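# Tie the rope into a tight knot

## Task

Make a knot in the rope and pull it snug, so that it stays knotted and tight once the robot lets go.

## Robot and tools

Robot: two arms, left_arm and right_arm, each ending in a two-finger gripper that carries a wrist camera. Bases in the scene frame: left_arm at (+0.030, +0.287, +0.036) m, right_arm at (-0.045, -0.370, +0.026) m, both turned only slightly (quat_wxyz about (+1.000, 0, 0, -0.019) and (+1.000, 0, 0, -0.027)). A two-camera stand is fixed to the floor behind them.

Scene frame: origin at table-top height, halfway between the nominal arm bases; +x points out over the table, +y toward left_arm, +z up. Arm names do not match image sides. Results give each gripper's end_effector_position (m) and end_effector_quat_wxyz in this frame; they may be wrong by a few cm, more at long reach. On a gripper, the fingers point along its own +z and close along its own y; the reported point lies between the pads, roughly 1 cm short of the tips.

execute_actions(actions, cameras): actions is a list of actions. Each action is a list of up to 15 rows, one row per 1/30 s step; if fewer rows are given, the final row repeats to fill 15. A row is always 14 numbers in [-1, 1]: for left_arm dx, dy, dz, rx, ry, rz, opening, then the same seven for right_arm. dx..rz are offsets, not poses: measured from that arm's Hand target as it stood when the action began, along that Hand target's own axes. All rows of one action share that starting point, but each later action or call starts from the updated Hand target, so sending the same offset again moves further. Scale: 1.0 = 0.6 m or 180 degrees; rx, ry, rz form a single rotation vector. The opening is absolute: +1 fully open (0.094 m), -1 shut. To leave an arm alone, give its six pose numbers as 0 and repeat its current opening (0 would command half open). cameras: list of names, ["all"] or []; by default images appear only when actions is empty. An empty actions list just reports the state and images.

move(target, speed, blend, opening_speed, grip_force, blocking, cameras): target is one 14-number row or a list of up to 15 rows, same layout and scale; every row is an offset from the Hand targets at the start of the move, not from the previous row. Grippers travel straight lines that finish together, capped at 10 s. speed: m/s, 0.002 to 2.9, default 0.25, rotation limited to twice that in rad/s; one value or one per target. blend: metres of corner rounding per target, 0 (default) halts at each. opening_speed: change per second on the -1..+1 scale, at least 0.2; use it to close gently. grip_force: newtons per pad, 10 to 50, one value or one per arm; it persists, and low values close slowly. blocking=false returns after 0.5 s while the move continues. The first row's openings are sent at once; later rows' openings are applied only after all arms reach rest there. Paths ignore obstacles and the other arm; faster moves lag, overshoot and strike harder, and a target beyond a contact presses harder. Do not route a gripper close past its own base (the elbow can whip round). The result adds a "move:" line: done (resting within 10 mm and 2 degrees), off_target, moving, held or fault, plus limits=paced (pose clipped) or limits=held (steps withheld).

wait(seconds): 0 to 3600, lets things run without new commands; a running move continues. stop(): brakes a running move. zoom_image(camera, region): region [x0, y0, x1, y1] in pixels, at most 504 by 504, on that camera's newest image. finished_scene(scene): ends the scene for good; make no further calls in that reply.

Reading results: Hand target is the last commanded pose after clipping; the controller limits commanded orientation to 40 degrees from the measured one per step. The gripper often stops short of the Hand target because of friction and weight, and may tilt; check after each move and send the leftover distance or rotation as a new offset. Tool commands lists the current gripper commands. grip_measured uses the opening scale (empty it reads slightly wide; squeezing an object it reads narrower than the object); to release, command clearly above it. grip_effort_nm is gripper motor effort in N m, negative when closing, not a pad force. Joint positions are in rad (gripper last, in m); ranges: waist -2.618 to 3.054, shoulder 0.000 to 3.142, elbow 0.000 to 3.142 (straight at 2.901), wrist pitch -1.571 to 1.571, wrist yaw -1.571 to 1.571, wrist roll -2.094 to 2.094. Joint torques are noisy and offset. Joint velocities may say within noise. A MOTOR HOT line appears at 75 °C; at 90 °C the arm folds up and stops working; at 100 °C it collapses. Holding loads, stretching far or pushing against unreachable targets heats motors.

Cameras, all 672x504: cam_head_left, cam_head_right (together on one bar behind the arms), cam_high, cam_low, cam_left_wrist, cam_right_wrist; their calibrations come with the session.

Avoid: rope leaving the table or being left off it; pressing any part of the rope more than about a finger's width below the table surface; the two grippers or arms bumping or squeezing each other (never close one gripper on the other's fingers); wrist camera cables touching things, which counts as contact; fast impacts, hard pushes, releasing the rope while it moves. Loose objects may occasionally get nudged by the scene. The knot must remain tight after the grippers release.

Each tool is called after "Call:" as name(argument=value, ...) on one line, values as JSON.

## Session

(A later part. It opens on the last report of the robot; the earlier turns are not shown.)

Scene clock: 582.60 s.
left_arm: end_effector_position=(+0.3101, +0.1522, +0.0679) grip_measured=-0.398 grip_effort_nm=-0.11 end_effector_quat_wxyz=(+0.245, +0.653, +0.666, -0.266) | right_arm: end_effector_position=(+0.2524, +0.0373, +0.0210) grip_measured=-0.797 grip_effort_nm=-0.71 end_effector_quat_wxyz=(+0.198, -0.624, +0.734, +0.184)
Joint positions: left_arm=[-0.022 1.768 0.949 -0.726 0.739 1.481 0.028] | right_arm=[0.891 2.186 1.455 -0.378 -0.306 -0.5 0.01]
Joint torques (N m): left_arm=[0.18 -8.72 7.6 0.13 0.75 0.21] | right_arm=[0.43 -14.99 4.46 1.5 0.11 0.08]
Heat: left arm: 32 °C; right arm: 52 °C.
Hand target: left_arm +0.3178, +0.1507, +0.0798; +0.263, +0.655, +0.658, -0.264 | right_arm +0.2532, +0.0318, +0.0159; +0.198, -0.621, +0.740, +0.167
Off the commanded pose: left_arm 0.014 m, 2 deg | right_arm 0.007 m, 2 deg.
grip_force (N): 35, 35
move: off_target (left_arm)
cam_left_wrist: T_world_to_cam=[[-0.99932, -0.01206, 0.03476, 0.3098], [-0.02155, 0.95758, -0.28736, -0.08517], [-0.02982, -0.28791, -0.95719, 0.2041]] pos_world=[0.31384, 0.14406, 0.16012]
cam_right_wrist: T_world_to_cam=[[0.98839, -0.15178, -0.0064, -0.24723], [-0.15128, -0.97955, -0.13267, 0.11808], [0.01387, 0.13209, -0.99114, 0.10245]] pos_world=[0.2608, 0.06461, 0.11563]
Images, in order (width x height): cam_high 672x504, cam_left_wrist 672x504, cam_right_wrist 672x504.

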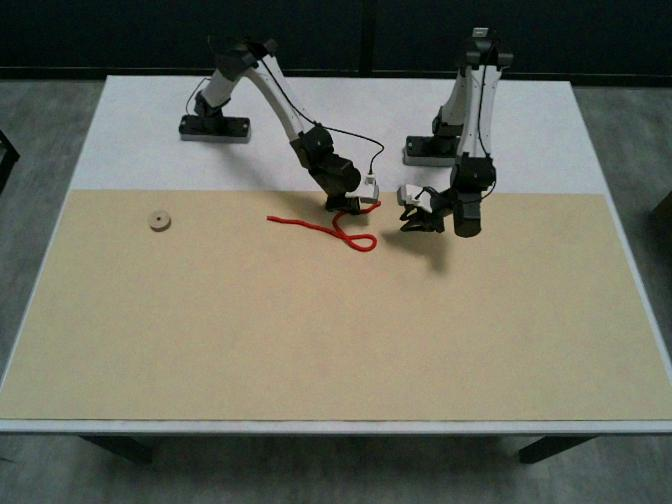

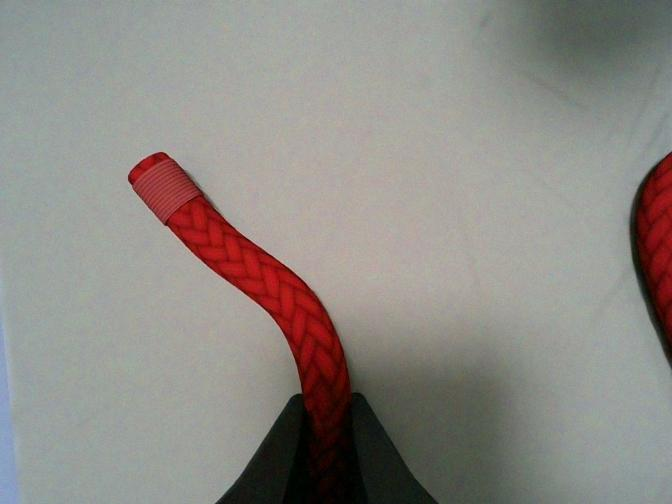

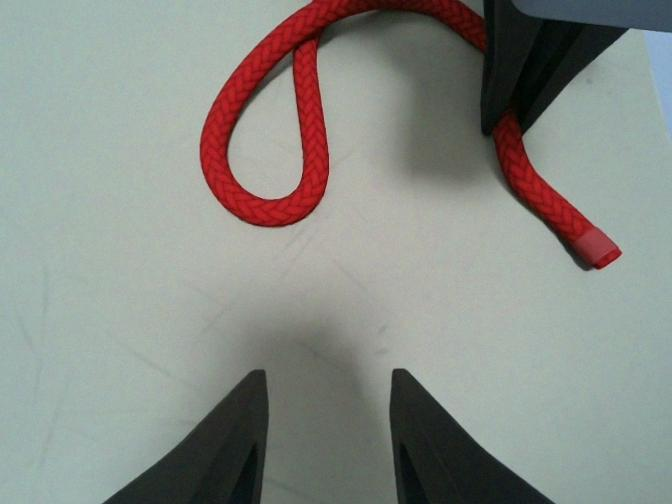

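Call:
move(target=[[0, 0, 0, 0, 0, 0, -0.4, 0.0543, 0.0193, -0.0313, 0, 0, 0, -1.0], [-0.0317, 0.002, 0.0642, 0, 0, 0, -0.4, 0.0543, 0.0193, -0.0313, 0, 0, 0, -1.0]], speed=0.15, cameras=["cam_right_wrist"])

Scene clock: 621.43 s.
left_arm: end_effector_position=(+0.3180, +0.1135, +0.0673) grip_measured=-0.398 grip_effort_nm=-0.11 end_effector_quat_wxyz=(+0.258, +0.655, +0.660, -0.262) | right_arm: end_effector_position=(+0.2363, +0.0100, +0.0211) grip_measured=-0.797 grip_effort_nm=-0.71 end_effector_quat_wxyz=(+0.210, -0.622, +0.733, +0.180)
Joint positions: left_arm=[-0.146 1.771 0.937 -0.569 0.739 1.314 0.028] | right_arm=[0.88 2.071 1.258 -0.275 -0.3 -0.508 0.01]
Joint torques (N m): left_arm=[-0.98 -6.8 4.86 0.8 0.6 0.06] | right_arm=[-0.77 -14.31 4.11 1.21 -0.09 -0.1]
Heat: left arm: 33 °C; right arm: 52 °C.
Hand target: left_arm +0.3191, +0.1104, +0.0652; +0.263, +0.655, +0.658, -0.264 | right_arm +0.2353, -0.0033, +0.0160; +0.198, -0.620, +0.740, +0.167
Off the commanded pose: left_arm 0.004 m, 1 deg | right_arm 0.014 m, 2 deg.
grip_force (N): 35, 35
move: off_target (right_arm)
cam_right_wrist: T_world_to_cam=[[0.9872, -0.1589, 0.01393, -0.23542], [-0.15519, -0.97695, -0.14655, 0.09016], [0.0369, 0.14251, -0.98911, 0.10084]] pos_world=[0.24268, 0.0363, 0.11623]

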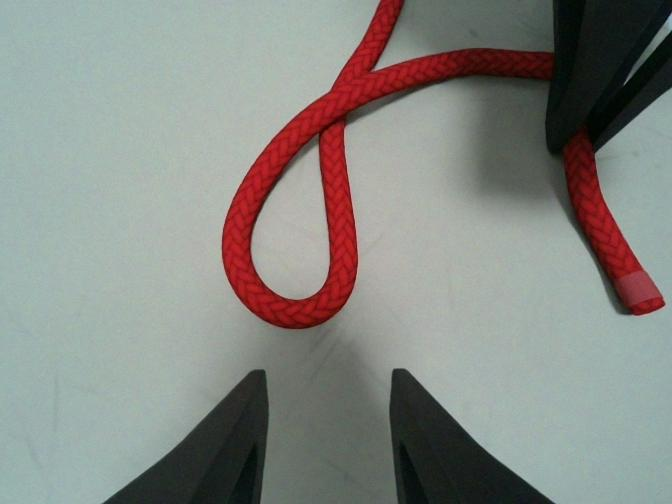

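Call:
move(target=[0.0051, -0.0077, 0.1364, 0, 0, 0, -0.4, 0, 0, 0, 0, 0, 0, -1.0], speed=0.12, cameras=["cam_right_wrist"])

Scene clock: 636.33 s.
left_arm: end_effector_position=(+0.3174, +0.0511, +0.0184) grip_measured=-0.398 grip_effort_nm=-0.10 end_effector_quat_wxyz=(+0.281, +0.658, +0.643, -0.274) | right_arm: end_effector_position=(+0.2363, +0.0100, +0.0211) grip_measured=-0.797 grip_effort_nm=-0.72 end_effector_quat_wxyz=(+0.210, -0.622, +0.733, +0.180)
Joint positions: left_arm=[-0.326 1.935 0.854 -0.133 0.739 1.088 0.028] | right_arm=[0.88 2.071 1.258 -0.275 -0.3 -0.508 0.01]
Joint torques (N m): left_arm=[-0.75 -6.2 3.51 0.93 0.11 -0.04] | right_arm=[-0.76 -14.31 4.11 1.21 -0.09 -0.1]
Heat: left arm: 33 °C; right arm: 56 °C.
Hand target: left_arm +0.3146, +0.0560, +0.0040; +0.263, +0.655, +0.658, -0.264 | right_arm +0.2353, -0.0033, +0.0160; +0.198, -0.620, +0.740, +0.167
Off the commanded pose: left_arm 0.016 m, 3 deg | right_arm 0.014 m, 2 deg.
grip_force (N): 35, 35
move: off_target (left_arm)
cam_right_wrist: T_world_to_cam=[[0.9872, -0.1589, 0.01393, -0.23542], [-0.15519, -0.97695, -0.14655, 0.09016], [0.0369, 0.14251, -0.98911, 0.10084]] pos_world=[0.24268, 0.0363, 0.11623]

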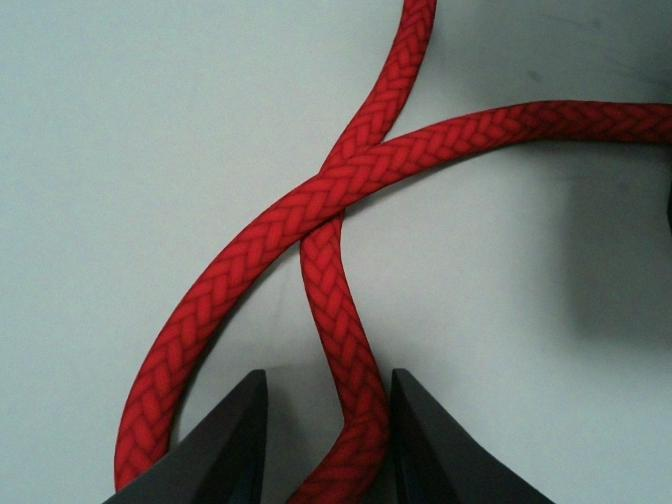

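Call:
move(target=[0, 0, 0, 0, 0, 0, -1.0, 0, 0, 0, 0, 0, 0, -1.0], cameras=["cam_right_wrist"])

Scene clock: 644.10 s.
left_arm: end_effector_position=(+0.3203, +0.0502, +0.0194) grip_measured=-0.813 grip_effort_nm=-0.71 end_effector_quat_wxyz=(+0.287, +0.658, +0.641, -0.271) | right_arm: end_effector_position=(+0.2363, +0.0100, +0.0211) grip_measured=-0.797 grip_effort_nm=-0.71 end_effector_quat_wxyz=(+0.210, -0.622, +0.733, +0.180)
Joint positions: left_arm=[-0.326 1.935 0.854 -0.117 0.738 1.087 0.009] | right_arm=[0.88 2.071 1.258 -0.275 -0.3 -0.508 0.01]
Joint torques (N m): left_arm=[-0.75 -6.24 3.58 0.82 0.14 0.01] | right_arm=[-0.76 -14.3 4.11 1.21 -0.09 -0.09]
Heat: left arm: 33 °C; right arm: 57 °C.
Hand target: left_arm +0.3146, +0.0560, +0.0040; +0.263, +0.655, +0.658, -0.264 | right_arm +0.2353, -0.0033, +0.0160; +0.198, -0.620, +0.740, +0.167
Off the commanded pose: left_arm 0.017 m, 3 deg | right_arm 0.014 m, 2 deg.
grip_force (N): 35, 35
move: done
cam_right_wrist: T_world_to_cam=[[0.9872, -0.1589, 0.01393, -0.23542], [-0.15519, -0.97695, -0.14655, 0.09016], [0.0369, 0.14251, -0.98911, 0.10084]] pos_world=[0.24268, 0.0363, 0.11623]

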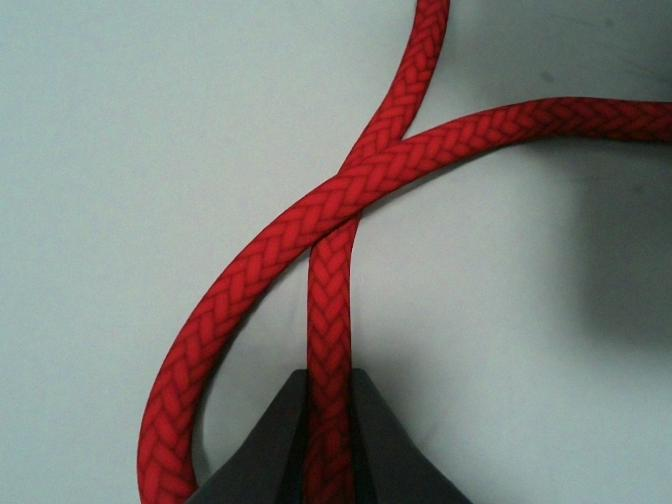

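Call:
move(target=[0.1037, 0, -0.132, 0, 0, 0, -1.0, -0.0055, -0.0835, 0.0032, 0, 0, 0, -1.0], speed=0.1, cameras=["cam_high", "cam_right_wrist"])

Call:
zoom_image(camera="cam_high", region=[230, 150, 420, 280])

Scene clock: 664.53 s.
left_arm: end_effector_position=(+0.3121, +0.1471, +0.0199) grip_measured=-0.815 grip_effort_nm=-0.75 end_effector_quat_wxyz=(+0.277, +0.652, +0.649, -0.277) | right_arm: end_effector_position=(+0.2855, -0.0036, +0.0259) grip_measured=-0.797 grip_effort_nm=-0.72 end_effector_quat_wxyz=(+0.217, -0.621, +0.735, +0.166)
Joint positions: left_arm=[-0.011 1.909 0.849 -0.462 0.805 1.507 0.009] | right_arm=[0.784 2.139 1.396 -0.363 -0.312 -0.598 0.01]
Joint torques (N m): left_arm=[0.62 -8.25 5.6 0 0.11 0.15] | right_arm=[-0.68 -11.32 7.75 1.05 -0.41 -0.08]
Heat: left arm: 33 °C; right arm: 58 °C.
Hand target: left_arm +0.3143, +0.1557, +0.0181; +0.263, +0.655, +0.658, -0.264 | right_arm +0.2852, -0.0081, +0.0159; +0.198, -0.621, +0.740, +0.167
Off the commanded pose: left_arm 0.009 m, 3 deg | right_arm 0.011 m, 2 deg.
grip_force (N): 35, 35
move: off_target (left_arm, right_arm)
cam_right_wrist: T_world_to_cam=[[0.9841, -0.17231, 0.04313, -0.28614], [-0.16496, -0.97662, -0.13783, 0.08776], [0.06587, 0.12852, -0.98952, 0.09734]] pos_world=[0.28965, 0.0239, 0.12075]

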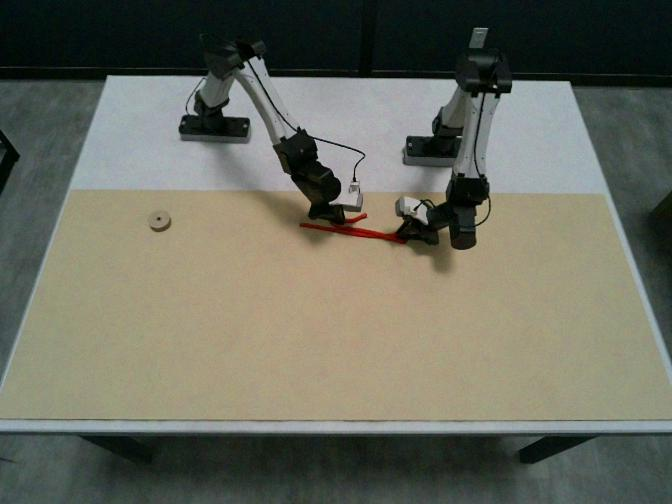

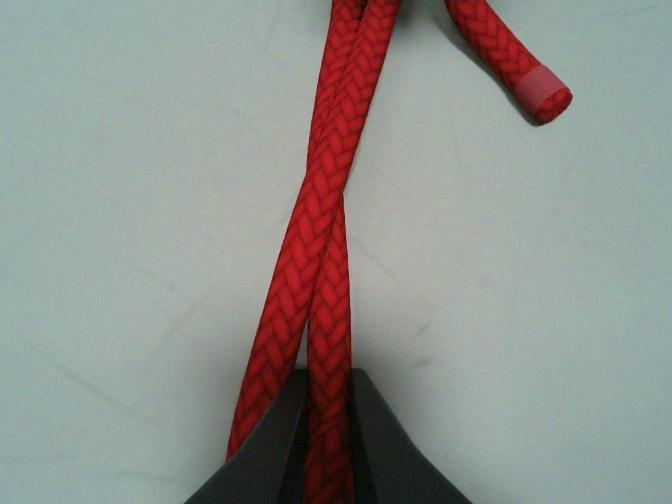

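Scaled by 2.653 from the camera's image (finer frame: 960x720).

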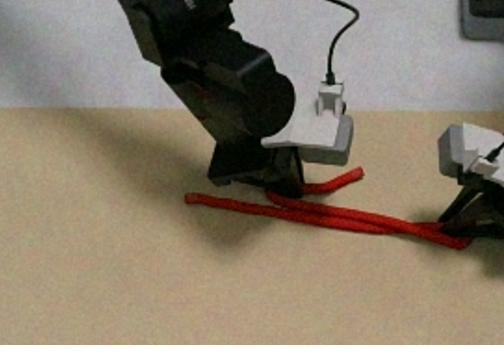

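Call:
move(target=[[0, 0, 0, 0, 0, 0, -1.0, -0.0458, 0, -0.0794, 0, 0, 0, -1.0], [0, 0, 0, 0, 0, 0, -1.0, -0.1032, -0.1068, -0.0463, 0, 0, 0, -1.0], [0, 0, 0, 0, 0, 0, -1.0, -0.074, -0.1068, 0.0042, 0, 0, 0, -1.0]], speed=0.15, cameras=["cam_high", "cam_right_wrist"])

Call:
zoom_image(camera="cam_high", region=[230, 150, 420, 280])

Scene clock: 714.93 s.
left_arm: end_effector_position=(+0.3119, +0.1474, +0.0196) grip_measured=-0.815 grip_effort_nm=-0.75 end_effector_quat_wxyz=(+0.276, +0.653, +0.649, -0.276) | right_arm: end_effector_position=(+0.3539, +0.0201, +0.0485) grip_measured=-0.797 grip_effort_nm=-0.72 end_effector_quat_wxyz=(+0.202, -0.619, +0.741, +0.163)
Joint positions: left_arm=[-0.011 1.909 0.849 -0.463 0.802 1.508 0.009] | right_arm=[0.729 2.384 1.928 -0.698 -0.329 -0.648 0.01]
Joint torques (N m): left_arm=[0.66 -8.27 5.72 0.03 0.18 0.18] | right_arm=[-0.35 -14.28 6.24 1.53 -0.46 -0.09]
Heat: left arm: 33 °C; right arm: 53 °C.
Hand target: left_arm +0.3142, +0.1557, +0.0181; +0.263, +0.655, +0.658, -0.264 | right_arm +0.3552, +0.0198, +0.0357; +0.198, -0.621, +0.740, +0.167
Off the commanded pose: left_arm 0.009 m, 2 deg | right_arm 0.013 m, 1 deg.
grip_force (N): 35, 35
move: off_target (right_arm)
cam_right_wrist: T_world_to_cam=[[0.98394, -0.17649, 0.02665, -0.34939], [-0.17255, -0.97875, -0.11079, 0.1267], [0.04564, 0.10441, -0.99349, 0.11999]] pos_world=[0.36016, 0.04981, 0.14256]

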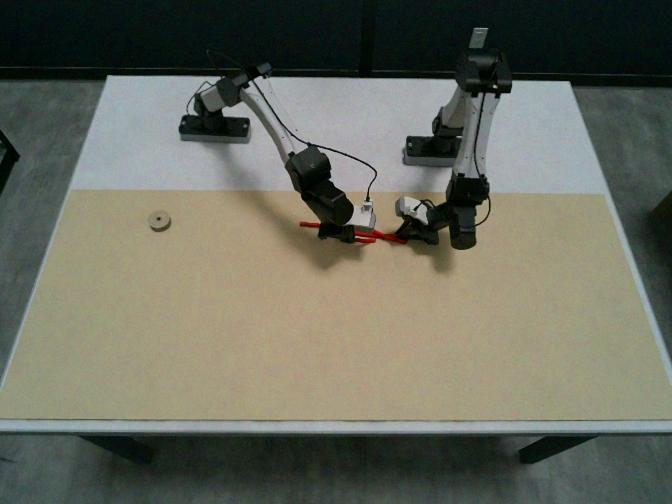

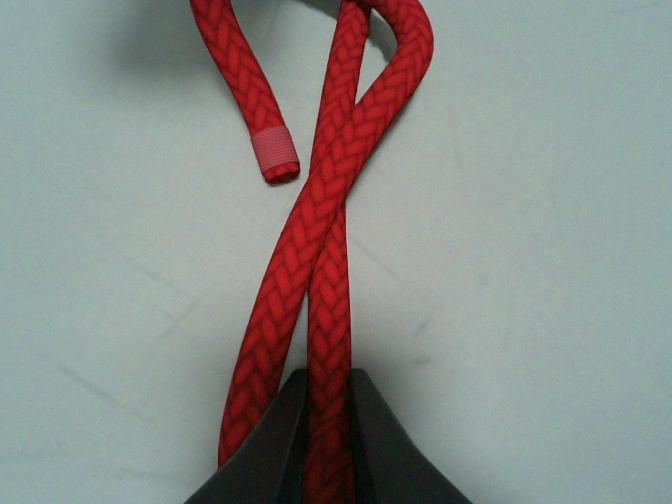

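Scaled by 2.653 from the camera's image (finer frame: 960x720).

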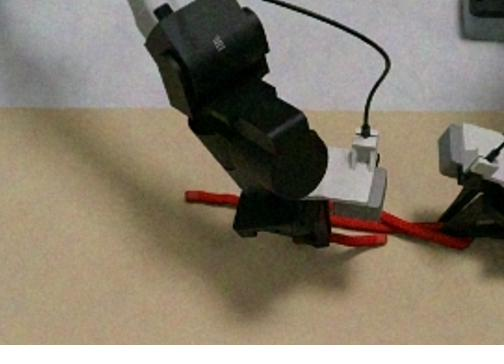

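Call:
move(target=[0, 0, 0, 0, 0, 0, -1.0, -0.0952, -0.0405, -0.049, 0, 0, 0, -1.0], speed=0.15, cameras=["cam_right_wrist"])

Scene clock: 728.10 s.
left_arm: end_effector_position=(+0.3119, +0.1475, +0.0195) grip_measured=-0.815 grip_effort_nm=-0.75 end_effector_quat_wxyz=(+0.276, +0.653, +0.649, -0.276) | right_arm: end_effector_position=(+0.3890, +0.0482, +0.1018) grip_measured=-0.797 grip_effort_nm=-0.71 end_effector_quat_wxyz=(+0.214, -0.617, +0.739, +0.163)
Joint positions: left_arm=[-0.011 1.909 0.849 -0.464 0.802 1.508 0.009] | right_arm=[0.729 2.632 2.589 -1.086 -0.329 -0.642 0.01]
Joint torques (N m): left_arm=[0.55 -8.17 5.63 0.04 0.17 0.16] | right_arm=[0.42 -15.27 8.64 1.13 -0.42 -0.04]
Heat: left arm: 33 °C; right arm: 54 °C.
Hand target: left_arm +0.3142, +0.1557, +0.0181; +0.263, +0.655, +0.658, -0.264 | right_arm +0.3853, +0.0498, +0.0898; +0.198, -0.620, +0.740, +0.167
Off the commanded pose: left_arm 0.009 m, 2 deg | right_arm 0.013 m, 2 deg.
grip_force (N): 35, 35
move: off_target (right_arm)
cam_right_wrist: T_world_to_cam=[[0.98245, -0.18222, 0.04, -0.38097], [-0.17572, -0.97586, -0.12965, 0.16925], [0.06266, 0.12035, -0.99075, 0.16076]] pos_world=[0.39395, 0.0764, 0.19646]

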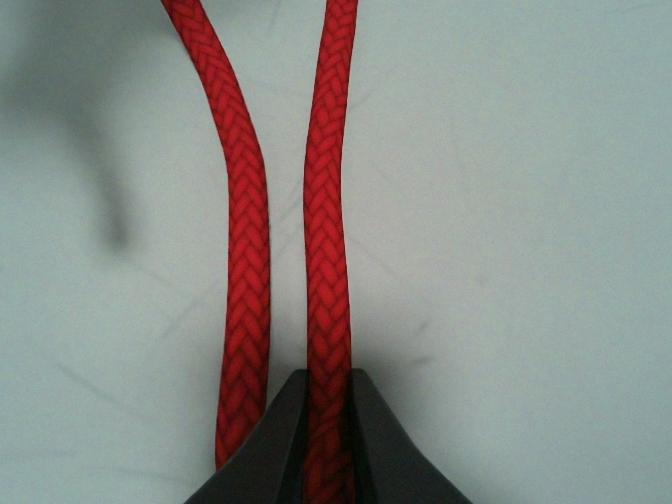

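Call:
move(target=[[0, 0, 0, 0, 0, 0, -1.0, 0.0913, 0.0108, -0.0142, 0, 0, 0, -1.0], [0, 0, 0, 0, 0, 0, -1.0, 0.1426, 0.1213, -0.015, 0, 0, 0, -1.0], [0, 0, 0, 0, 0, 0, -1.0, 0.141, 0.1995, 0.0052, 0, 0, 0, -1.0], [0, 0, 0, 0, 0, 0, -1.0, 0.1132, 0.1967, 0.0597, 0.0278, 0, 0.0481, -1.0]], speed=0.15, blend=[0.02, 0.02, 0.01, 0], cameras=["cam_high", "cam_right_wrist", "cam_left_wrist"])

Call:
zoom_image(camera="cam_high", region=[230, 150, 420, 280])

Scene clock: 780.07 s.
left_arm: end_effector_position=(+0.3116, +0.1475, +0.0195) grip_measured=-0.815 grip_effort_nm=-0.75 end_effector_quat_wxyz=(+0.276, +0.653, +0.648, -0.277) | right_arm: end_effector_position=(+0.2595, +0.0257, +0.0326) grip_measured=-0.797 grip_effort_nm=-0.72 end_effector_quat_wxyz=(+0.210, -0.555, +0.790, +0.153)
Joint positions: left_arm=[-0.011 1.909 0.849 -0.465 0.802 1.51 0.009] | right_arm=[0.903 2.123 1.407 -0.364 -0.193 -0.328 0.01]
Joint torques (N m): left_arm=[0.65 -8.28 5.61 0.05 0.18 0.15] | right_arm=[0.59 -11.47 7.06 1.71 -0.12 0.08]
Heat: left arm: 33 °C; right arm: 63 °C.
Hand target: left_arm +0.3143, +0.1557, +0.0181; +0.263, +0.655, +0.658, -0.264 | right_arm +0.2620, +0.0300, +0.0249; +0.212, -0.554, +0.792, +0.149
Off the commanded pose: left_arm 0.009 m, 2 deg | right_arm 0.009 m, 1 deg.
grip_force (N): 35, 35
move: done
cam_left_wrist: T_world_to_cam=[[-1, 0.00073, -0.00158, 0.31202], [0.00124, 0.93738, -0.3483, -0.09748], [0.00122, -0.3483, -0.93738, 0.15535]] pos_world=[0.31195, 0.14526, 0.11217]
cam_right_wrist: T_world_to_cam=[[0.94266, -0.33363, 0.00885, -0.23983], [-0.33069, -0.93727, -0.1103, 0.15416], [0.04509, 0.10105, -0.99386, 0.10819]] pos_world=[0.27217, 0.05354, 0.12665]
Images, in order (width x height): cam_high 672x504, cam_left_wrist 672x504, cam_right_wrist 672x504.

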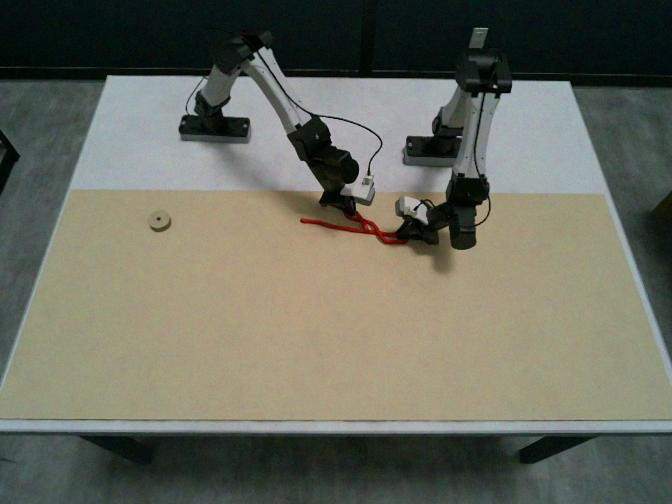

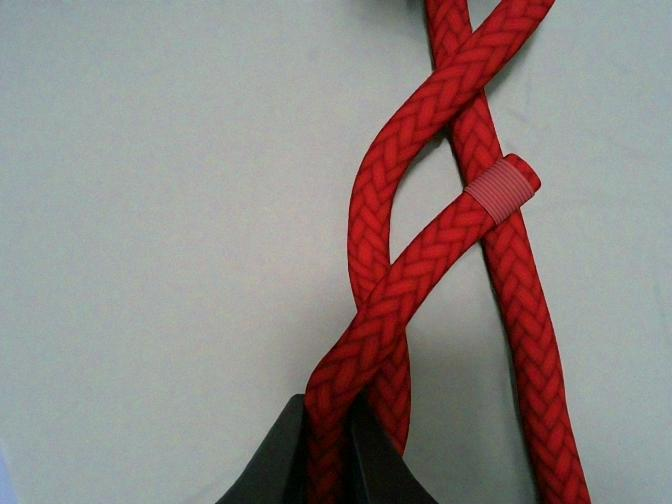

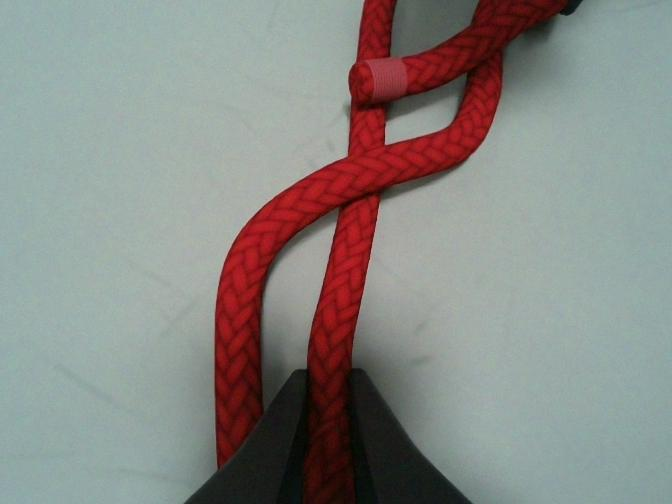

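Scaled by 2.653 from the camera's image (finer frame: 960x720).

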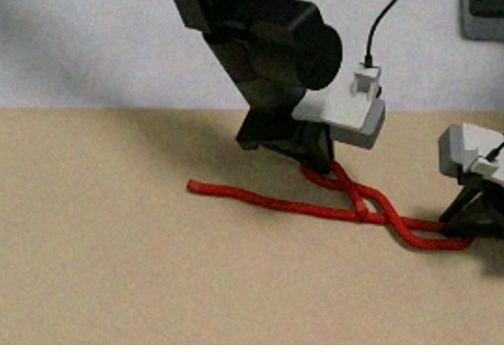

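Call:
execute_actions(actions=[])

Scene clock: 819.73 s.
left_arm: end_effector_position=(+0.3116, +0.1475, +0.0195) grip_measured=-0.815 grip_effort_nm=-0.75 end_effector_quat_wxyz=(+0.276, +0.653, +0.648, -0.277) | right_arm: end_effector_position=(+0.2597, +0.0257, +0.0326) grip_measured=-0.797 grip_effort_nm=-0.72 end_effector_quat_wxyz=(+0.210, -0.555, +0.790, +0.152)
Joint positions: left_arm=[-0.011 1.909 0.849 -0.465 0.802 1.51 0.009] | right_arm=[0.903 2.123 1.407 -0.364 -0.192 -0.327 0.01]
Joint velocities: within noise
Joint torques (N m): left_arm=[0.66 -8.17 5.7 0.03 0.18 0.14] | right_arm=[0.61 -11.43 7.06 1.71 -0.11 0.09]
Heat: left arm: 33 °C; right arm: 55 °C.
Hand target: left_arm +0.3143, +0.1557, +0.0181; +0.263, +0.655, +0.658, -0.264 | right_arm +0.2620, +0.0300, +0.0249; +0.212, -0.554, +0.792, +0.149
Tool commands: left_gripper/opening=-1.0 right_gripper/opening=-1.0
Off the commanded pose: left_arm 0.009 m, 2 deg | right_arm 0.009 m, 1 deg.
grip_force (N): 35, 35
camera_calibration:
cam_left_wrist: T_world_to_cam=[[-1, 0.00073, -0.00158, 0.31202], [0.00124, 0.93738, -0.3483, -0.09748], [0.00122, -0.3483, -0.93738, 0.15535]] pos_world=[0.31195, 0.14526, 0.11217]
cam_right_wrist: T_world_to_cam=[[0.94242, -0.33429, 0.00947, -0.23999], [-0.33128, -0.93705, -0.11045, 0.15439], [0.0458, 0.10095, -0.99384, 0.10799]] pos_world=[0.27237, 0.05354, 0.12665]

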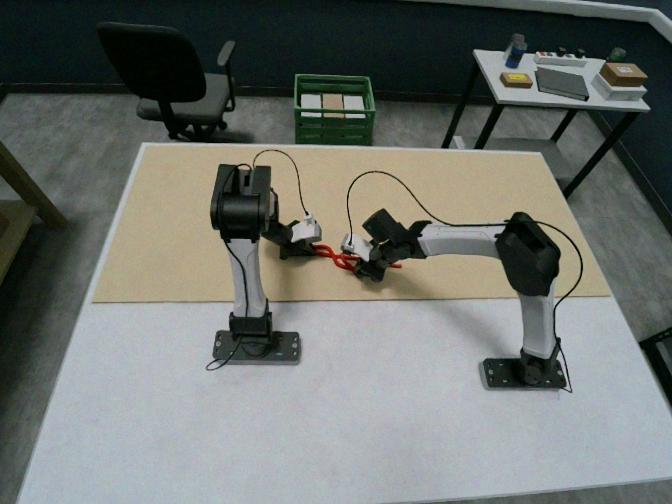

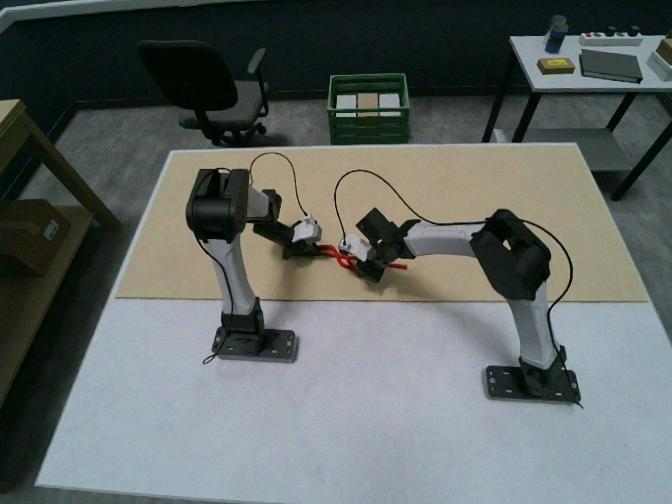

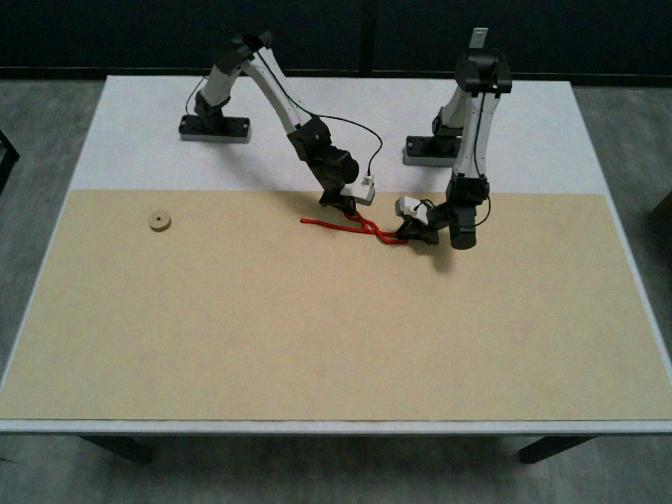

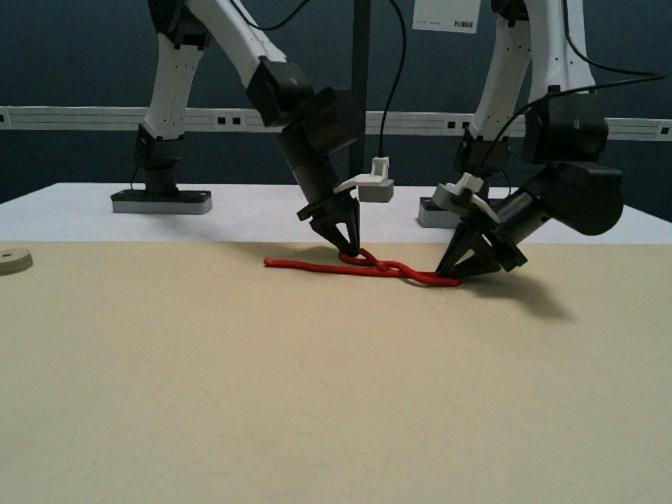

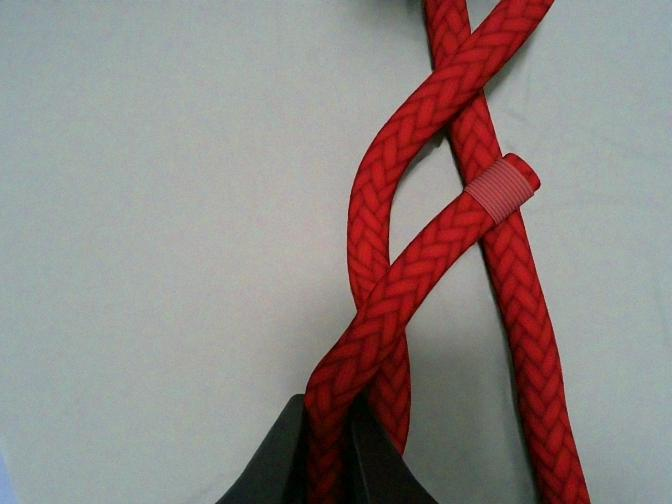

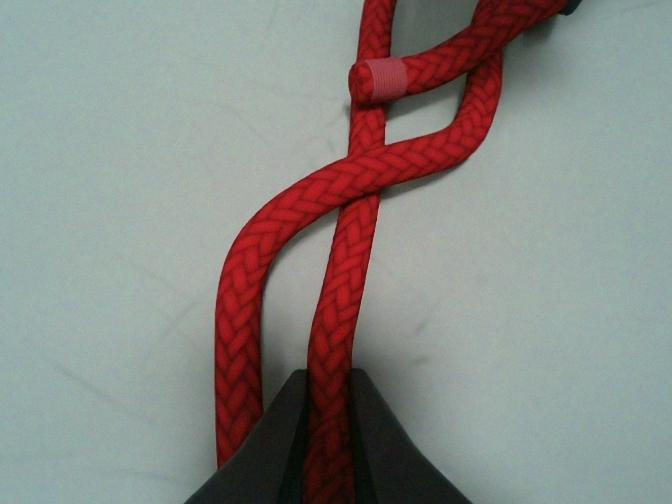

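Call:
move(target=[[0,0,0,0,0,0,-1,-0.0208,0,-0.0361,0,0,0,-1],[0,0,0,0,0,0,-1,-0.0011,0.0627,-0.0475,-0.0694,0,-0.1203,-1]], speed=0.12, blend=0.01, cameras=["cam_high","cam_left_wrist","cam_right_wrist"])

Scene clock: 1198.73 s.
left_arm: end_effector_position=(+0.3116, +0.1475, +0.0195) grip_measured=-0.815 grip_effort_nm=-0.75 end_effector_quat_wxyz=(+0.276, +0.653, +0.648, -0.277) | right_arm: end_effector_position=(+0.2228, +0.0255, +0.0387) grip_measured=-0.797 grip_effort_nm=-0.72 end_effector_quat_wxyz=(-0.169, +0.708, -0.660, -0.186)
Joint positions: left_arm=[-0.011 1.909 0.849 -0.465 0.802 1.51 0.009] | right_arm=[0.903 2.123 1.457 -0.535 -0.357 -0.724 0.01]
Joint torques (N m): left_arm=[0.64 -8.21 5.71 0.04 0.17 0.16] | right_arm=[0.34 -15.12 8.05 0.97 -0.52 -0.09]
Heat: left arm: 33 °C; right arm: 52 °C.
Hand target: left_arm +0.3143, +0.1557, +0.0181; +0.263, +0.655, +0.658, -0.264 | right_arm +0.2220, +0.0301, +0.0500; -0.175, +0.712, -0.653, -0.191
Off the commanded pose: left_arm 0.009 m, 2 deg | right_arm 0.012 m, 1 deg.
grip_force (N): 35, 35
move: off_target (right_arm)
cam_left_wrist: T_world_to_cam=[[-1, 0.00073, -0.00158, 0.31202], [0.00124, 0.93738, -0.3483, -0.09748], [0.00122, -0.3483, -0.93738, 0.15535]] pos_world=[0.31195, 0.14526, 0.11217]
cam_right_wrist: T_world_to_cam=[[0.99715, 0.07452, 0.01184, -0.22803], [0.0753, -0.99274, -0.09384, 0.05287], [0.00477, 0.09446, -0.99552, 0.12516]] pos_world=[0.22281, 0.05766, 0.13226]

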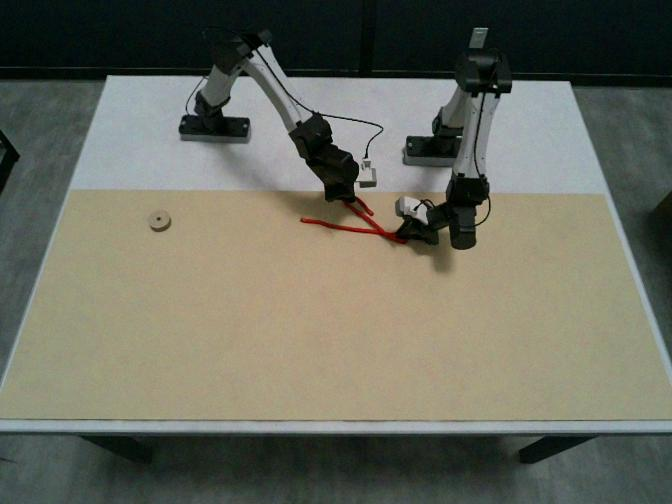

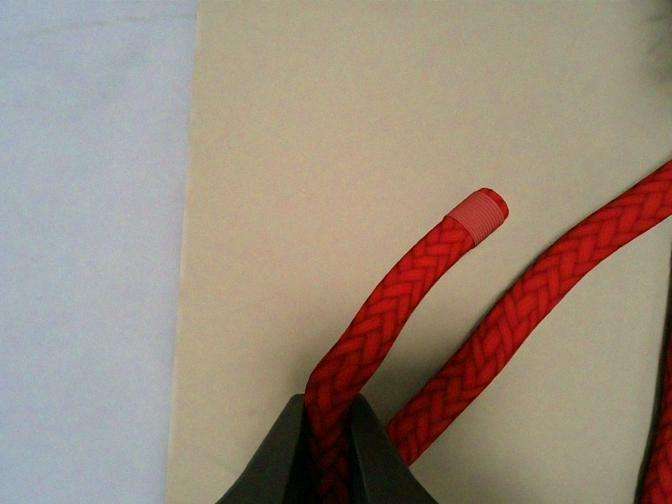

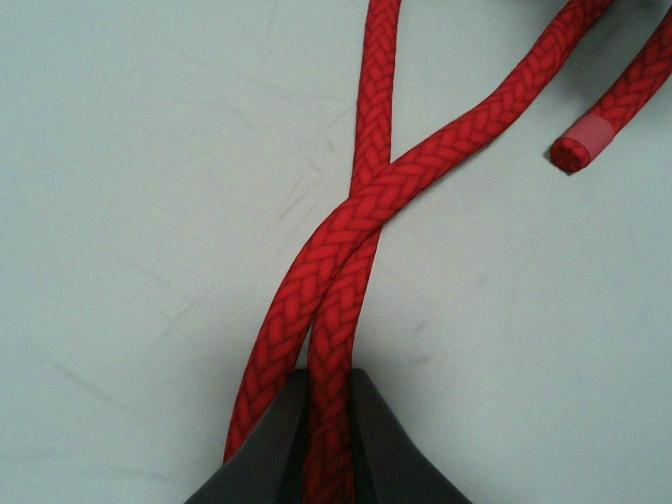

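Call:
move(target=[[0,0,0,0,0,0,-0.45,0.03,0,0.052,0,0,0,-1],[-0.0943,0,-0.0943,0,0,0,-0.45,0.03,0,0.052,0,0,0,-1]], speed=0.1, opening_speed=0.5, cameras=["cam_high","cam_left_wrist","cam_right_wrist"])

Scene clock: 1230.27 s.
left_arm: end_effector_position=(+0.3068, +0.1517, +0.0869) grip_measured=-0.452 grip_effort_nm=0.12 end_effector_quat_wxyz=(+0.252, +0.651, +0.660, -0.278) | right_arm: end_effector_position=(+0.2253, +0.0301, +0.0282) grip_measured=-0.797 grip_effort_nm=-0.72 end_effector_quat_wxyz=(-0.183, +0.708, -0.655, -0.189)
Joint positions: left_arm=[-0.011 1.733 0.978 -0.808 0.769 1.506 0.026] | right_arm=[0.903 2.142 1.428 -0.459 -0.364 -0.726 0.01]
Joint torques (N m): left_arm=[0.08 -9.55 7.71 0.11 0.47 0.1] | right_arm=[0.35 -11.3 5.22 1.5 -0.43 -0.09]
Heat: left arm: 34 °C; right arm: 56 °C.
Hand target: left_arm +0.3145, +0.1539, +0.0982; +0.263, +0.655, +0.658, -0.264 | right_arm +0.2219, +0.0301, +0.0140; -0.175, +0.712, -0.653, -0.191
Off the commanded pose: left_arm 0.014 m, 2 deg | right_arm 0.015 m, 1 deg.
grip_force (N): 35, 35
move: off_target (left_arm, right_arm)
cam_left_wrist: T_world_to_cam=[[-0.99927, -0.00345, 0.03797, 0.3043], [-0.01527, 0.94876, -0.31563, -0.07742], [-0.03494, -0.31598, -0.94812, 0.22709]] pos_world=[0.31083, 0.14626, 0.17932]
cam_right_wrist: T_world_to_cam=[[0.99655, 0.07774, 0.02888, -0.23121], [0.08063, -0.98974, -0.11794, 0.05554], [0.01941, 0.11986, -0.9926, 0.11014]] pos_world=[0.2238, 0.05974, 0.12256]

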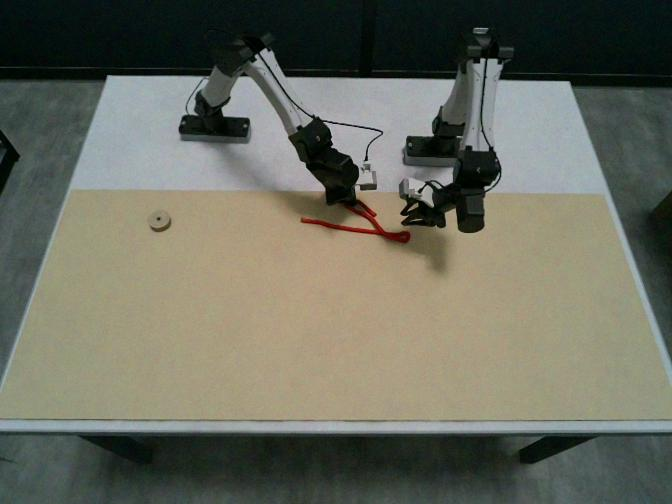

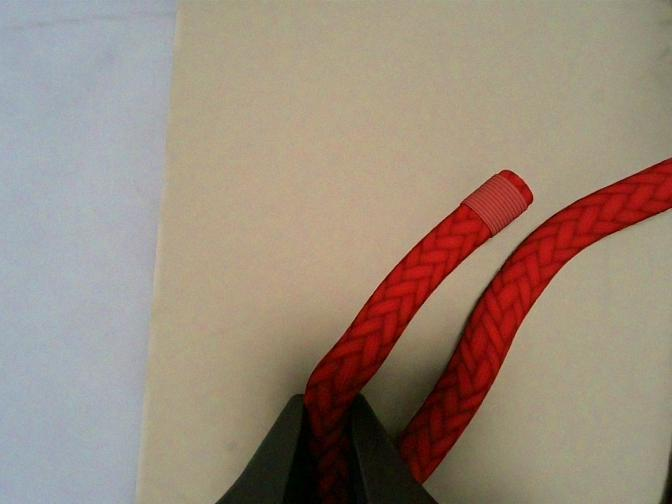

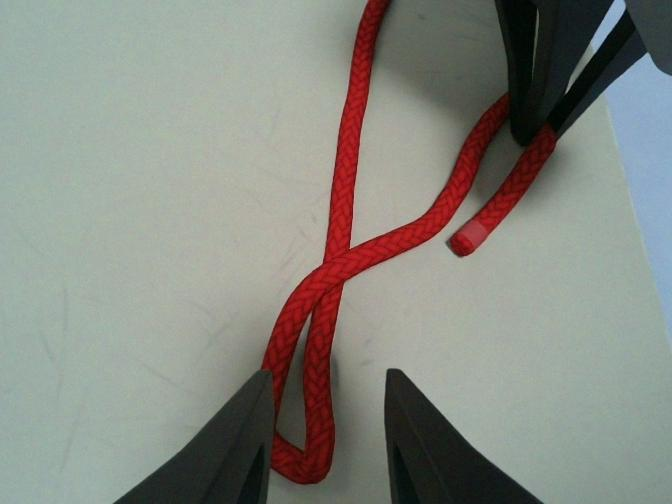

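Call:
zoom_image(camera="cam_right_wrist", region=[200, 220, 420, 504])

Scaled by 1.775 from the camera's image (finer frame: 960x720).

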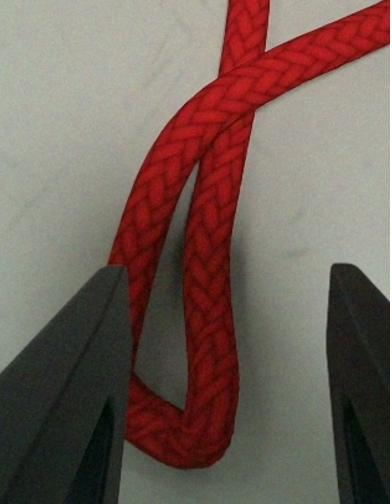

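Call:
move(target=[0.0291,0.0392,0.0257,0.0307,0,0.0322,-0.64,0,0,0,0,0,0,-1], speed=0.15, cameras=["cam_right_wrist"])

Scene clock: 1457.10 s.
left_arm: end_effector_position=(+0.3331, +0.1531, +0.0735) grip_measured=-0.638 grip_effort_nm=-0.11 end_effector_quat_wxyz=(+0.244, +0.697, +0.611, -0.285) | right_arm: end_effector_position=(+0.2253, +0.0301, +0.0282) grip_measured=-0.797 grip_effort_nm=-0.72 end_effector_quat_wxyz=(-0.183, +0.708, -0.655, -0.189)
Joint positions: left_arm=[-0.004 1.917 1.154 -0.904 0.765 1.698 0.017] | right_arm=[0.903 2.142 1.428 -0.459 -0.364 -0.726 0.01]
Joint torques (N m): left_arm=[0.21 -7.71 7.51 -0.17 0.47 0.2] | right_arm=[0.36 -11.32 5.19 1.5 -0.43 -0.09]
Heat: left arm: 39 °C; right arm: 49 °C.
Hand target: left_arm +0.3380, +0.1559, +0.0750; +0.244, +0.699, +0.610, -0.281 | right_arm +0.2219, +0.0301, +0.0140; -0.175, +0.712, -0.653, -0.191
Off the commanded pose: left_arm 0.006 m, 1 deg | right_arm 0.015 m, 1 deg.
grip_force (N): 35, 35
move: done
cam_right_wrist: T_world_to_cam=[[0.99655, 0.07774, 0.02888, -0.23121], [0.08063, -0.98974, -0.11794, 0.05554], [0.01941, 0.11986, -0.9926, 0.11014]] pos_world=[0.2238, 0.05974, 0.12256]

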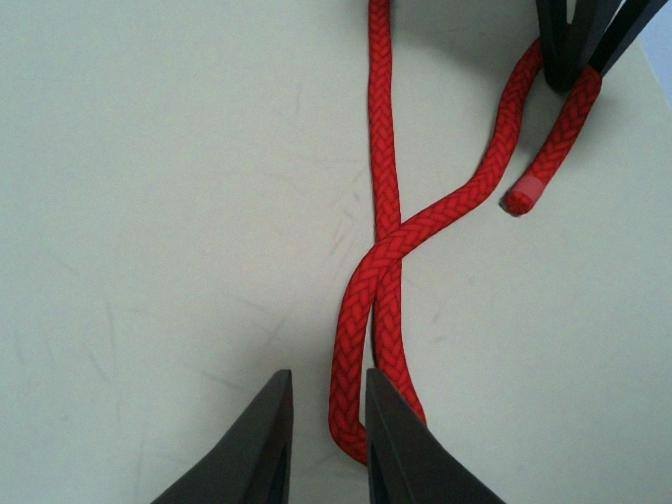

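Call:
move(target=[0.0414,-0.0087,0.0411,0,0,0,-0.69,0,0,0,0,0,0,-1], speed=0.12, cameras=["cam_right_wrist"])

Scene clock: 1502.00 s.
left_arm: end_effector_position=(+0.3306, +0.1548, +0.0447) grip_measured=-0.688 grip_effort_nm=-0.11 end_effector_quat_wxyz=(+0.241, +0.697, +0.611, -0.287) | right_arm: end_effector_position=(+0.2253, +0.0301, +0.0282) grip_measured=-0.797 grip_effort_nm=-0.71 end_effector_quat_wxyz=(-0.183, +0.708, -0.655, -0.189)
Joint positions: left_arm=[0 1.976 1.104 -0.808 0.762 1.707 0.015] | right_arm=[0.903 2.142 1.428 -0.459 -0.364 -0.726 0.01]
Joint torques (N m): left_arm=[0.24 -7.88 4.26 0.15 0.49 0.2] | right_arm=[0.32 -11.3 5.16 1.5 -0.44 -0.09]
Heat: left arm: 36 °C; right arm: 48 °C.
Hand target: left_arm +0.3327, +0.1575, +0.0399; +0.244, +0.699, +0.610, -0.282 | right_arm +0.2219, +0.0301, +0.0140; -0.175, +0.712, -0.653, -0.191
Off the commanded pose: left_arm 0.006 m, 1 deg | right_arm 0.015 m, 1 deg.
grip_force (N): 35, 35
move: done
cam_right_wrist: T_world_to_cam=[[0.99655, 0.07774, 0.02888, -0.23121], [0.08063, -0.98974, -0.11794, 0.05554], [0.01941, 0.11986, -0.9926, 0.11014]] pos_world=[0.2238, 0.05974, 0.12256]

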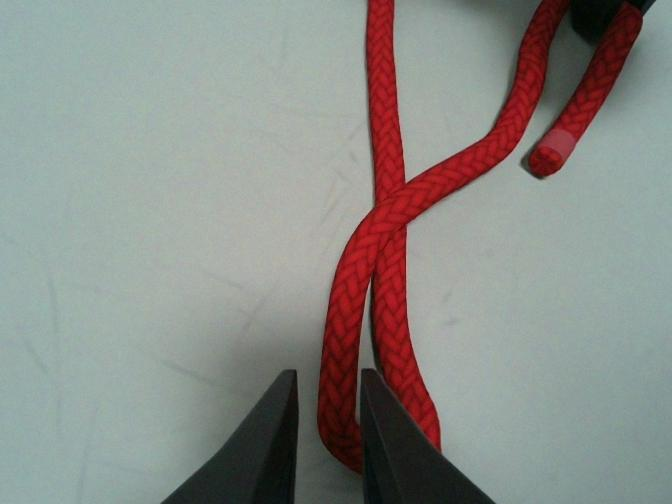

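Call:
move(target=[0.0340,-0.0050,0.0366,0,0,0,-0.69,0,0,0,0,0,0,-1], speed=0.08, cameras=["cam_right_wrist"])

Scene clock: 1512.27 s.
left_arm: end_effector_position=(+0.3248, +0.1538, +0.0200) grip_measured=-0.688 grip_effort_nm=-0.11 end_effector_quat_wxyz=(+0.240, +0.694, +0.612, -0.295) | right_arm: end_effector_position=(+0.2253, +0.0301, +0.0282) grip_measured=-0.797 grip_effort_nm=-0.72 end_effector_quat_wxyz=(-0.183, +0.708, -0.655, -0.189)
Joint positions: left_arm=[0 2.032 1.057 -0.72 0.772 1.708 0.015] | right_arm=[0.903 2.142 1.428 -0.459 -0.364 -0.726 0.01]
Joint torques (N m): left_arm=[0.25 -6.97 3.63 0.41 0.36 0.2] | right_arm=[0.35 -11.29 5.18 1.5 -0.43 -0.09]
Heat: left arm: 36 °C; right arm: 48 °C.
Hand target: left_arm +0.3298, +0.1575, +0.0100; +0.244, +0.699, +0.610, -0.281 | right_arm +0.2219, +0.0301, +0.0140; -0.175, +0.712, -0.653, -0.191
Off the commanded pose: left_arm 0.012 m, 2 deg | right_arm 0.015 m, 1 deg.
grip_force (N): 35, 35
move: off_target (left_arm)
cam_right_wrist: T_world_to_cam=[[0.99655, 0.07774, 0.02888, -0.23121], [0.08063, -0.98974, -0.11794, 0.05554], [0.01941, 0.11986, -0.9926, 0.11014]] pos_world=[0.2238, 0.05974, 0.12256]

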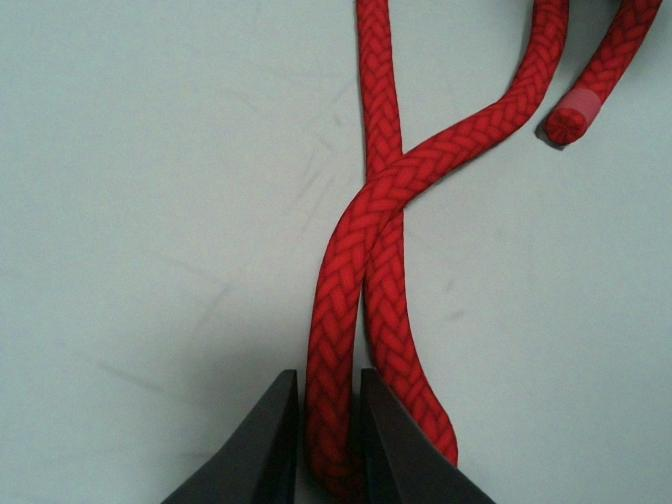

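Call:
move(target=[0,0,0,0,0,0,-1,0,0,0,0,0,0,-1], opening_speed=0.6, cameras=["cam_right_wrist"])

Scene clock: 1518.00 s.
left_arm: end_effector_position=(+0.3252, +0.1535, +0.0202) grip_measured=-0.814 grip_effort_nm=-0.74 end_effector_quat_wxyz=(+0.241, +0.693, +0.612, -0.295) | right_arm: end_effector_position=(+0.2253, +0.0301, +0.0282) grip_measured=-0.797 grip_effort_nm=-0.72 end_effector_quat_wxyz=(-0.183, +0.708, -0.655, -0.189)
Joint positions: left_arm=[0 2.032 1.057 -0.719 0.774 1.708 0.009] | right_arm=[0.903 2.142 1.428 -0.459 -0.364 -0.726 0.01]
Joint torques (N m): left_arm=[0.24 -6.97 3.7 0.4 0.37 0.19] | right_arm=[0.35 -11.28 5.22 1.5 -0.43 -0.09]
Heat: left arm: 35 °C; right arm: 48 °C.
Hand target: left_arm +0.3298, +0.1575, +0.0100; +0.244, +0.699, +0.610, -0.281 | right_arm +0.2219, +0.0301, +0.0140; -0.175, +0.712, -0.653, -0.191
Off the commanded pose: left_arm 0.012 m, 2 deg | right_arm 0.015 m, 1 deg.
grip_force (N): 35, 35
move: done
cam_right_wrist: T_world_to_cam=[[0.99655, 0.07774, 0.02888, -0.23121], [0.08063, -0.98974, -0.11794, 0.05554], [0.01941, 0.11986, -0.9926, 0.11014]] pos_world=[0.2238, 0.05974, 0.12256]

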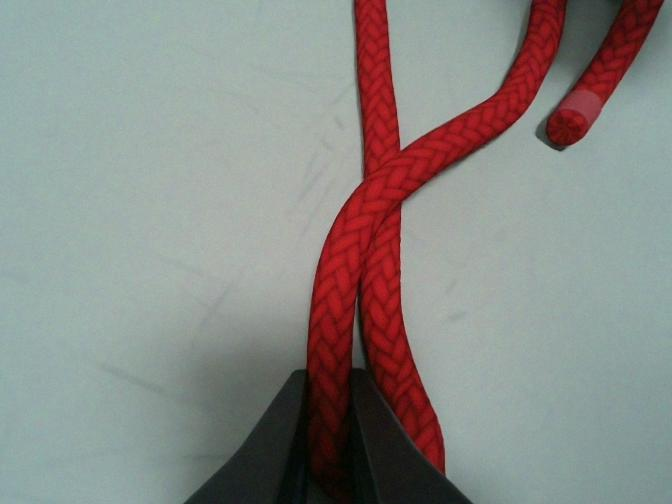

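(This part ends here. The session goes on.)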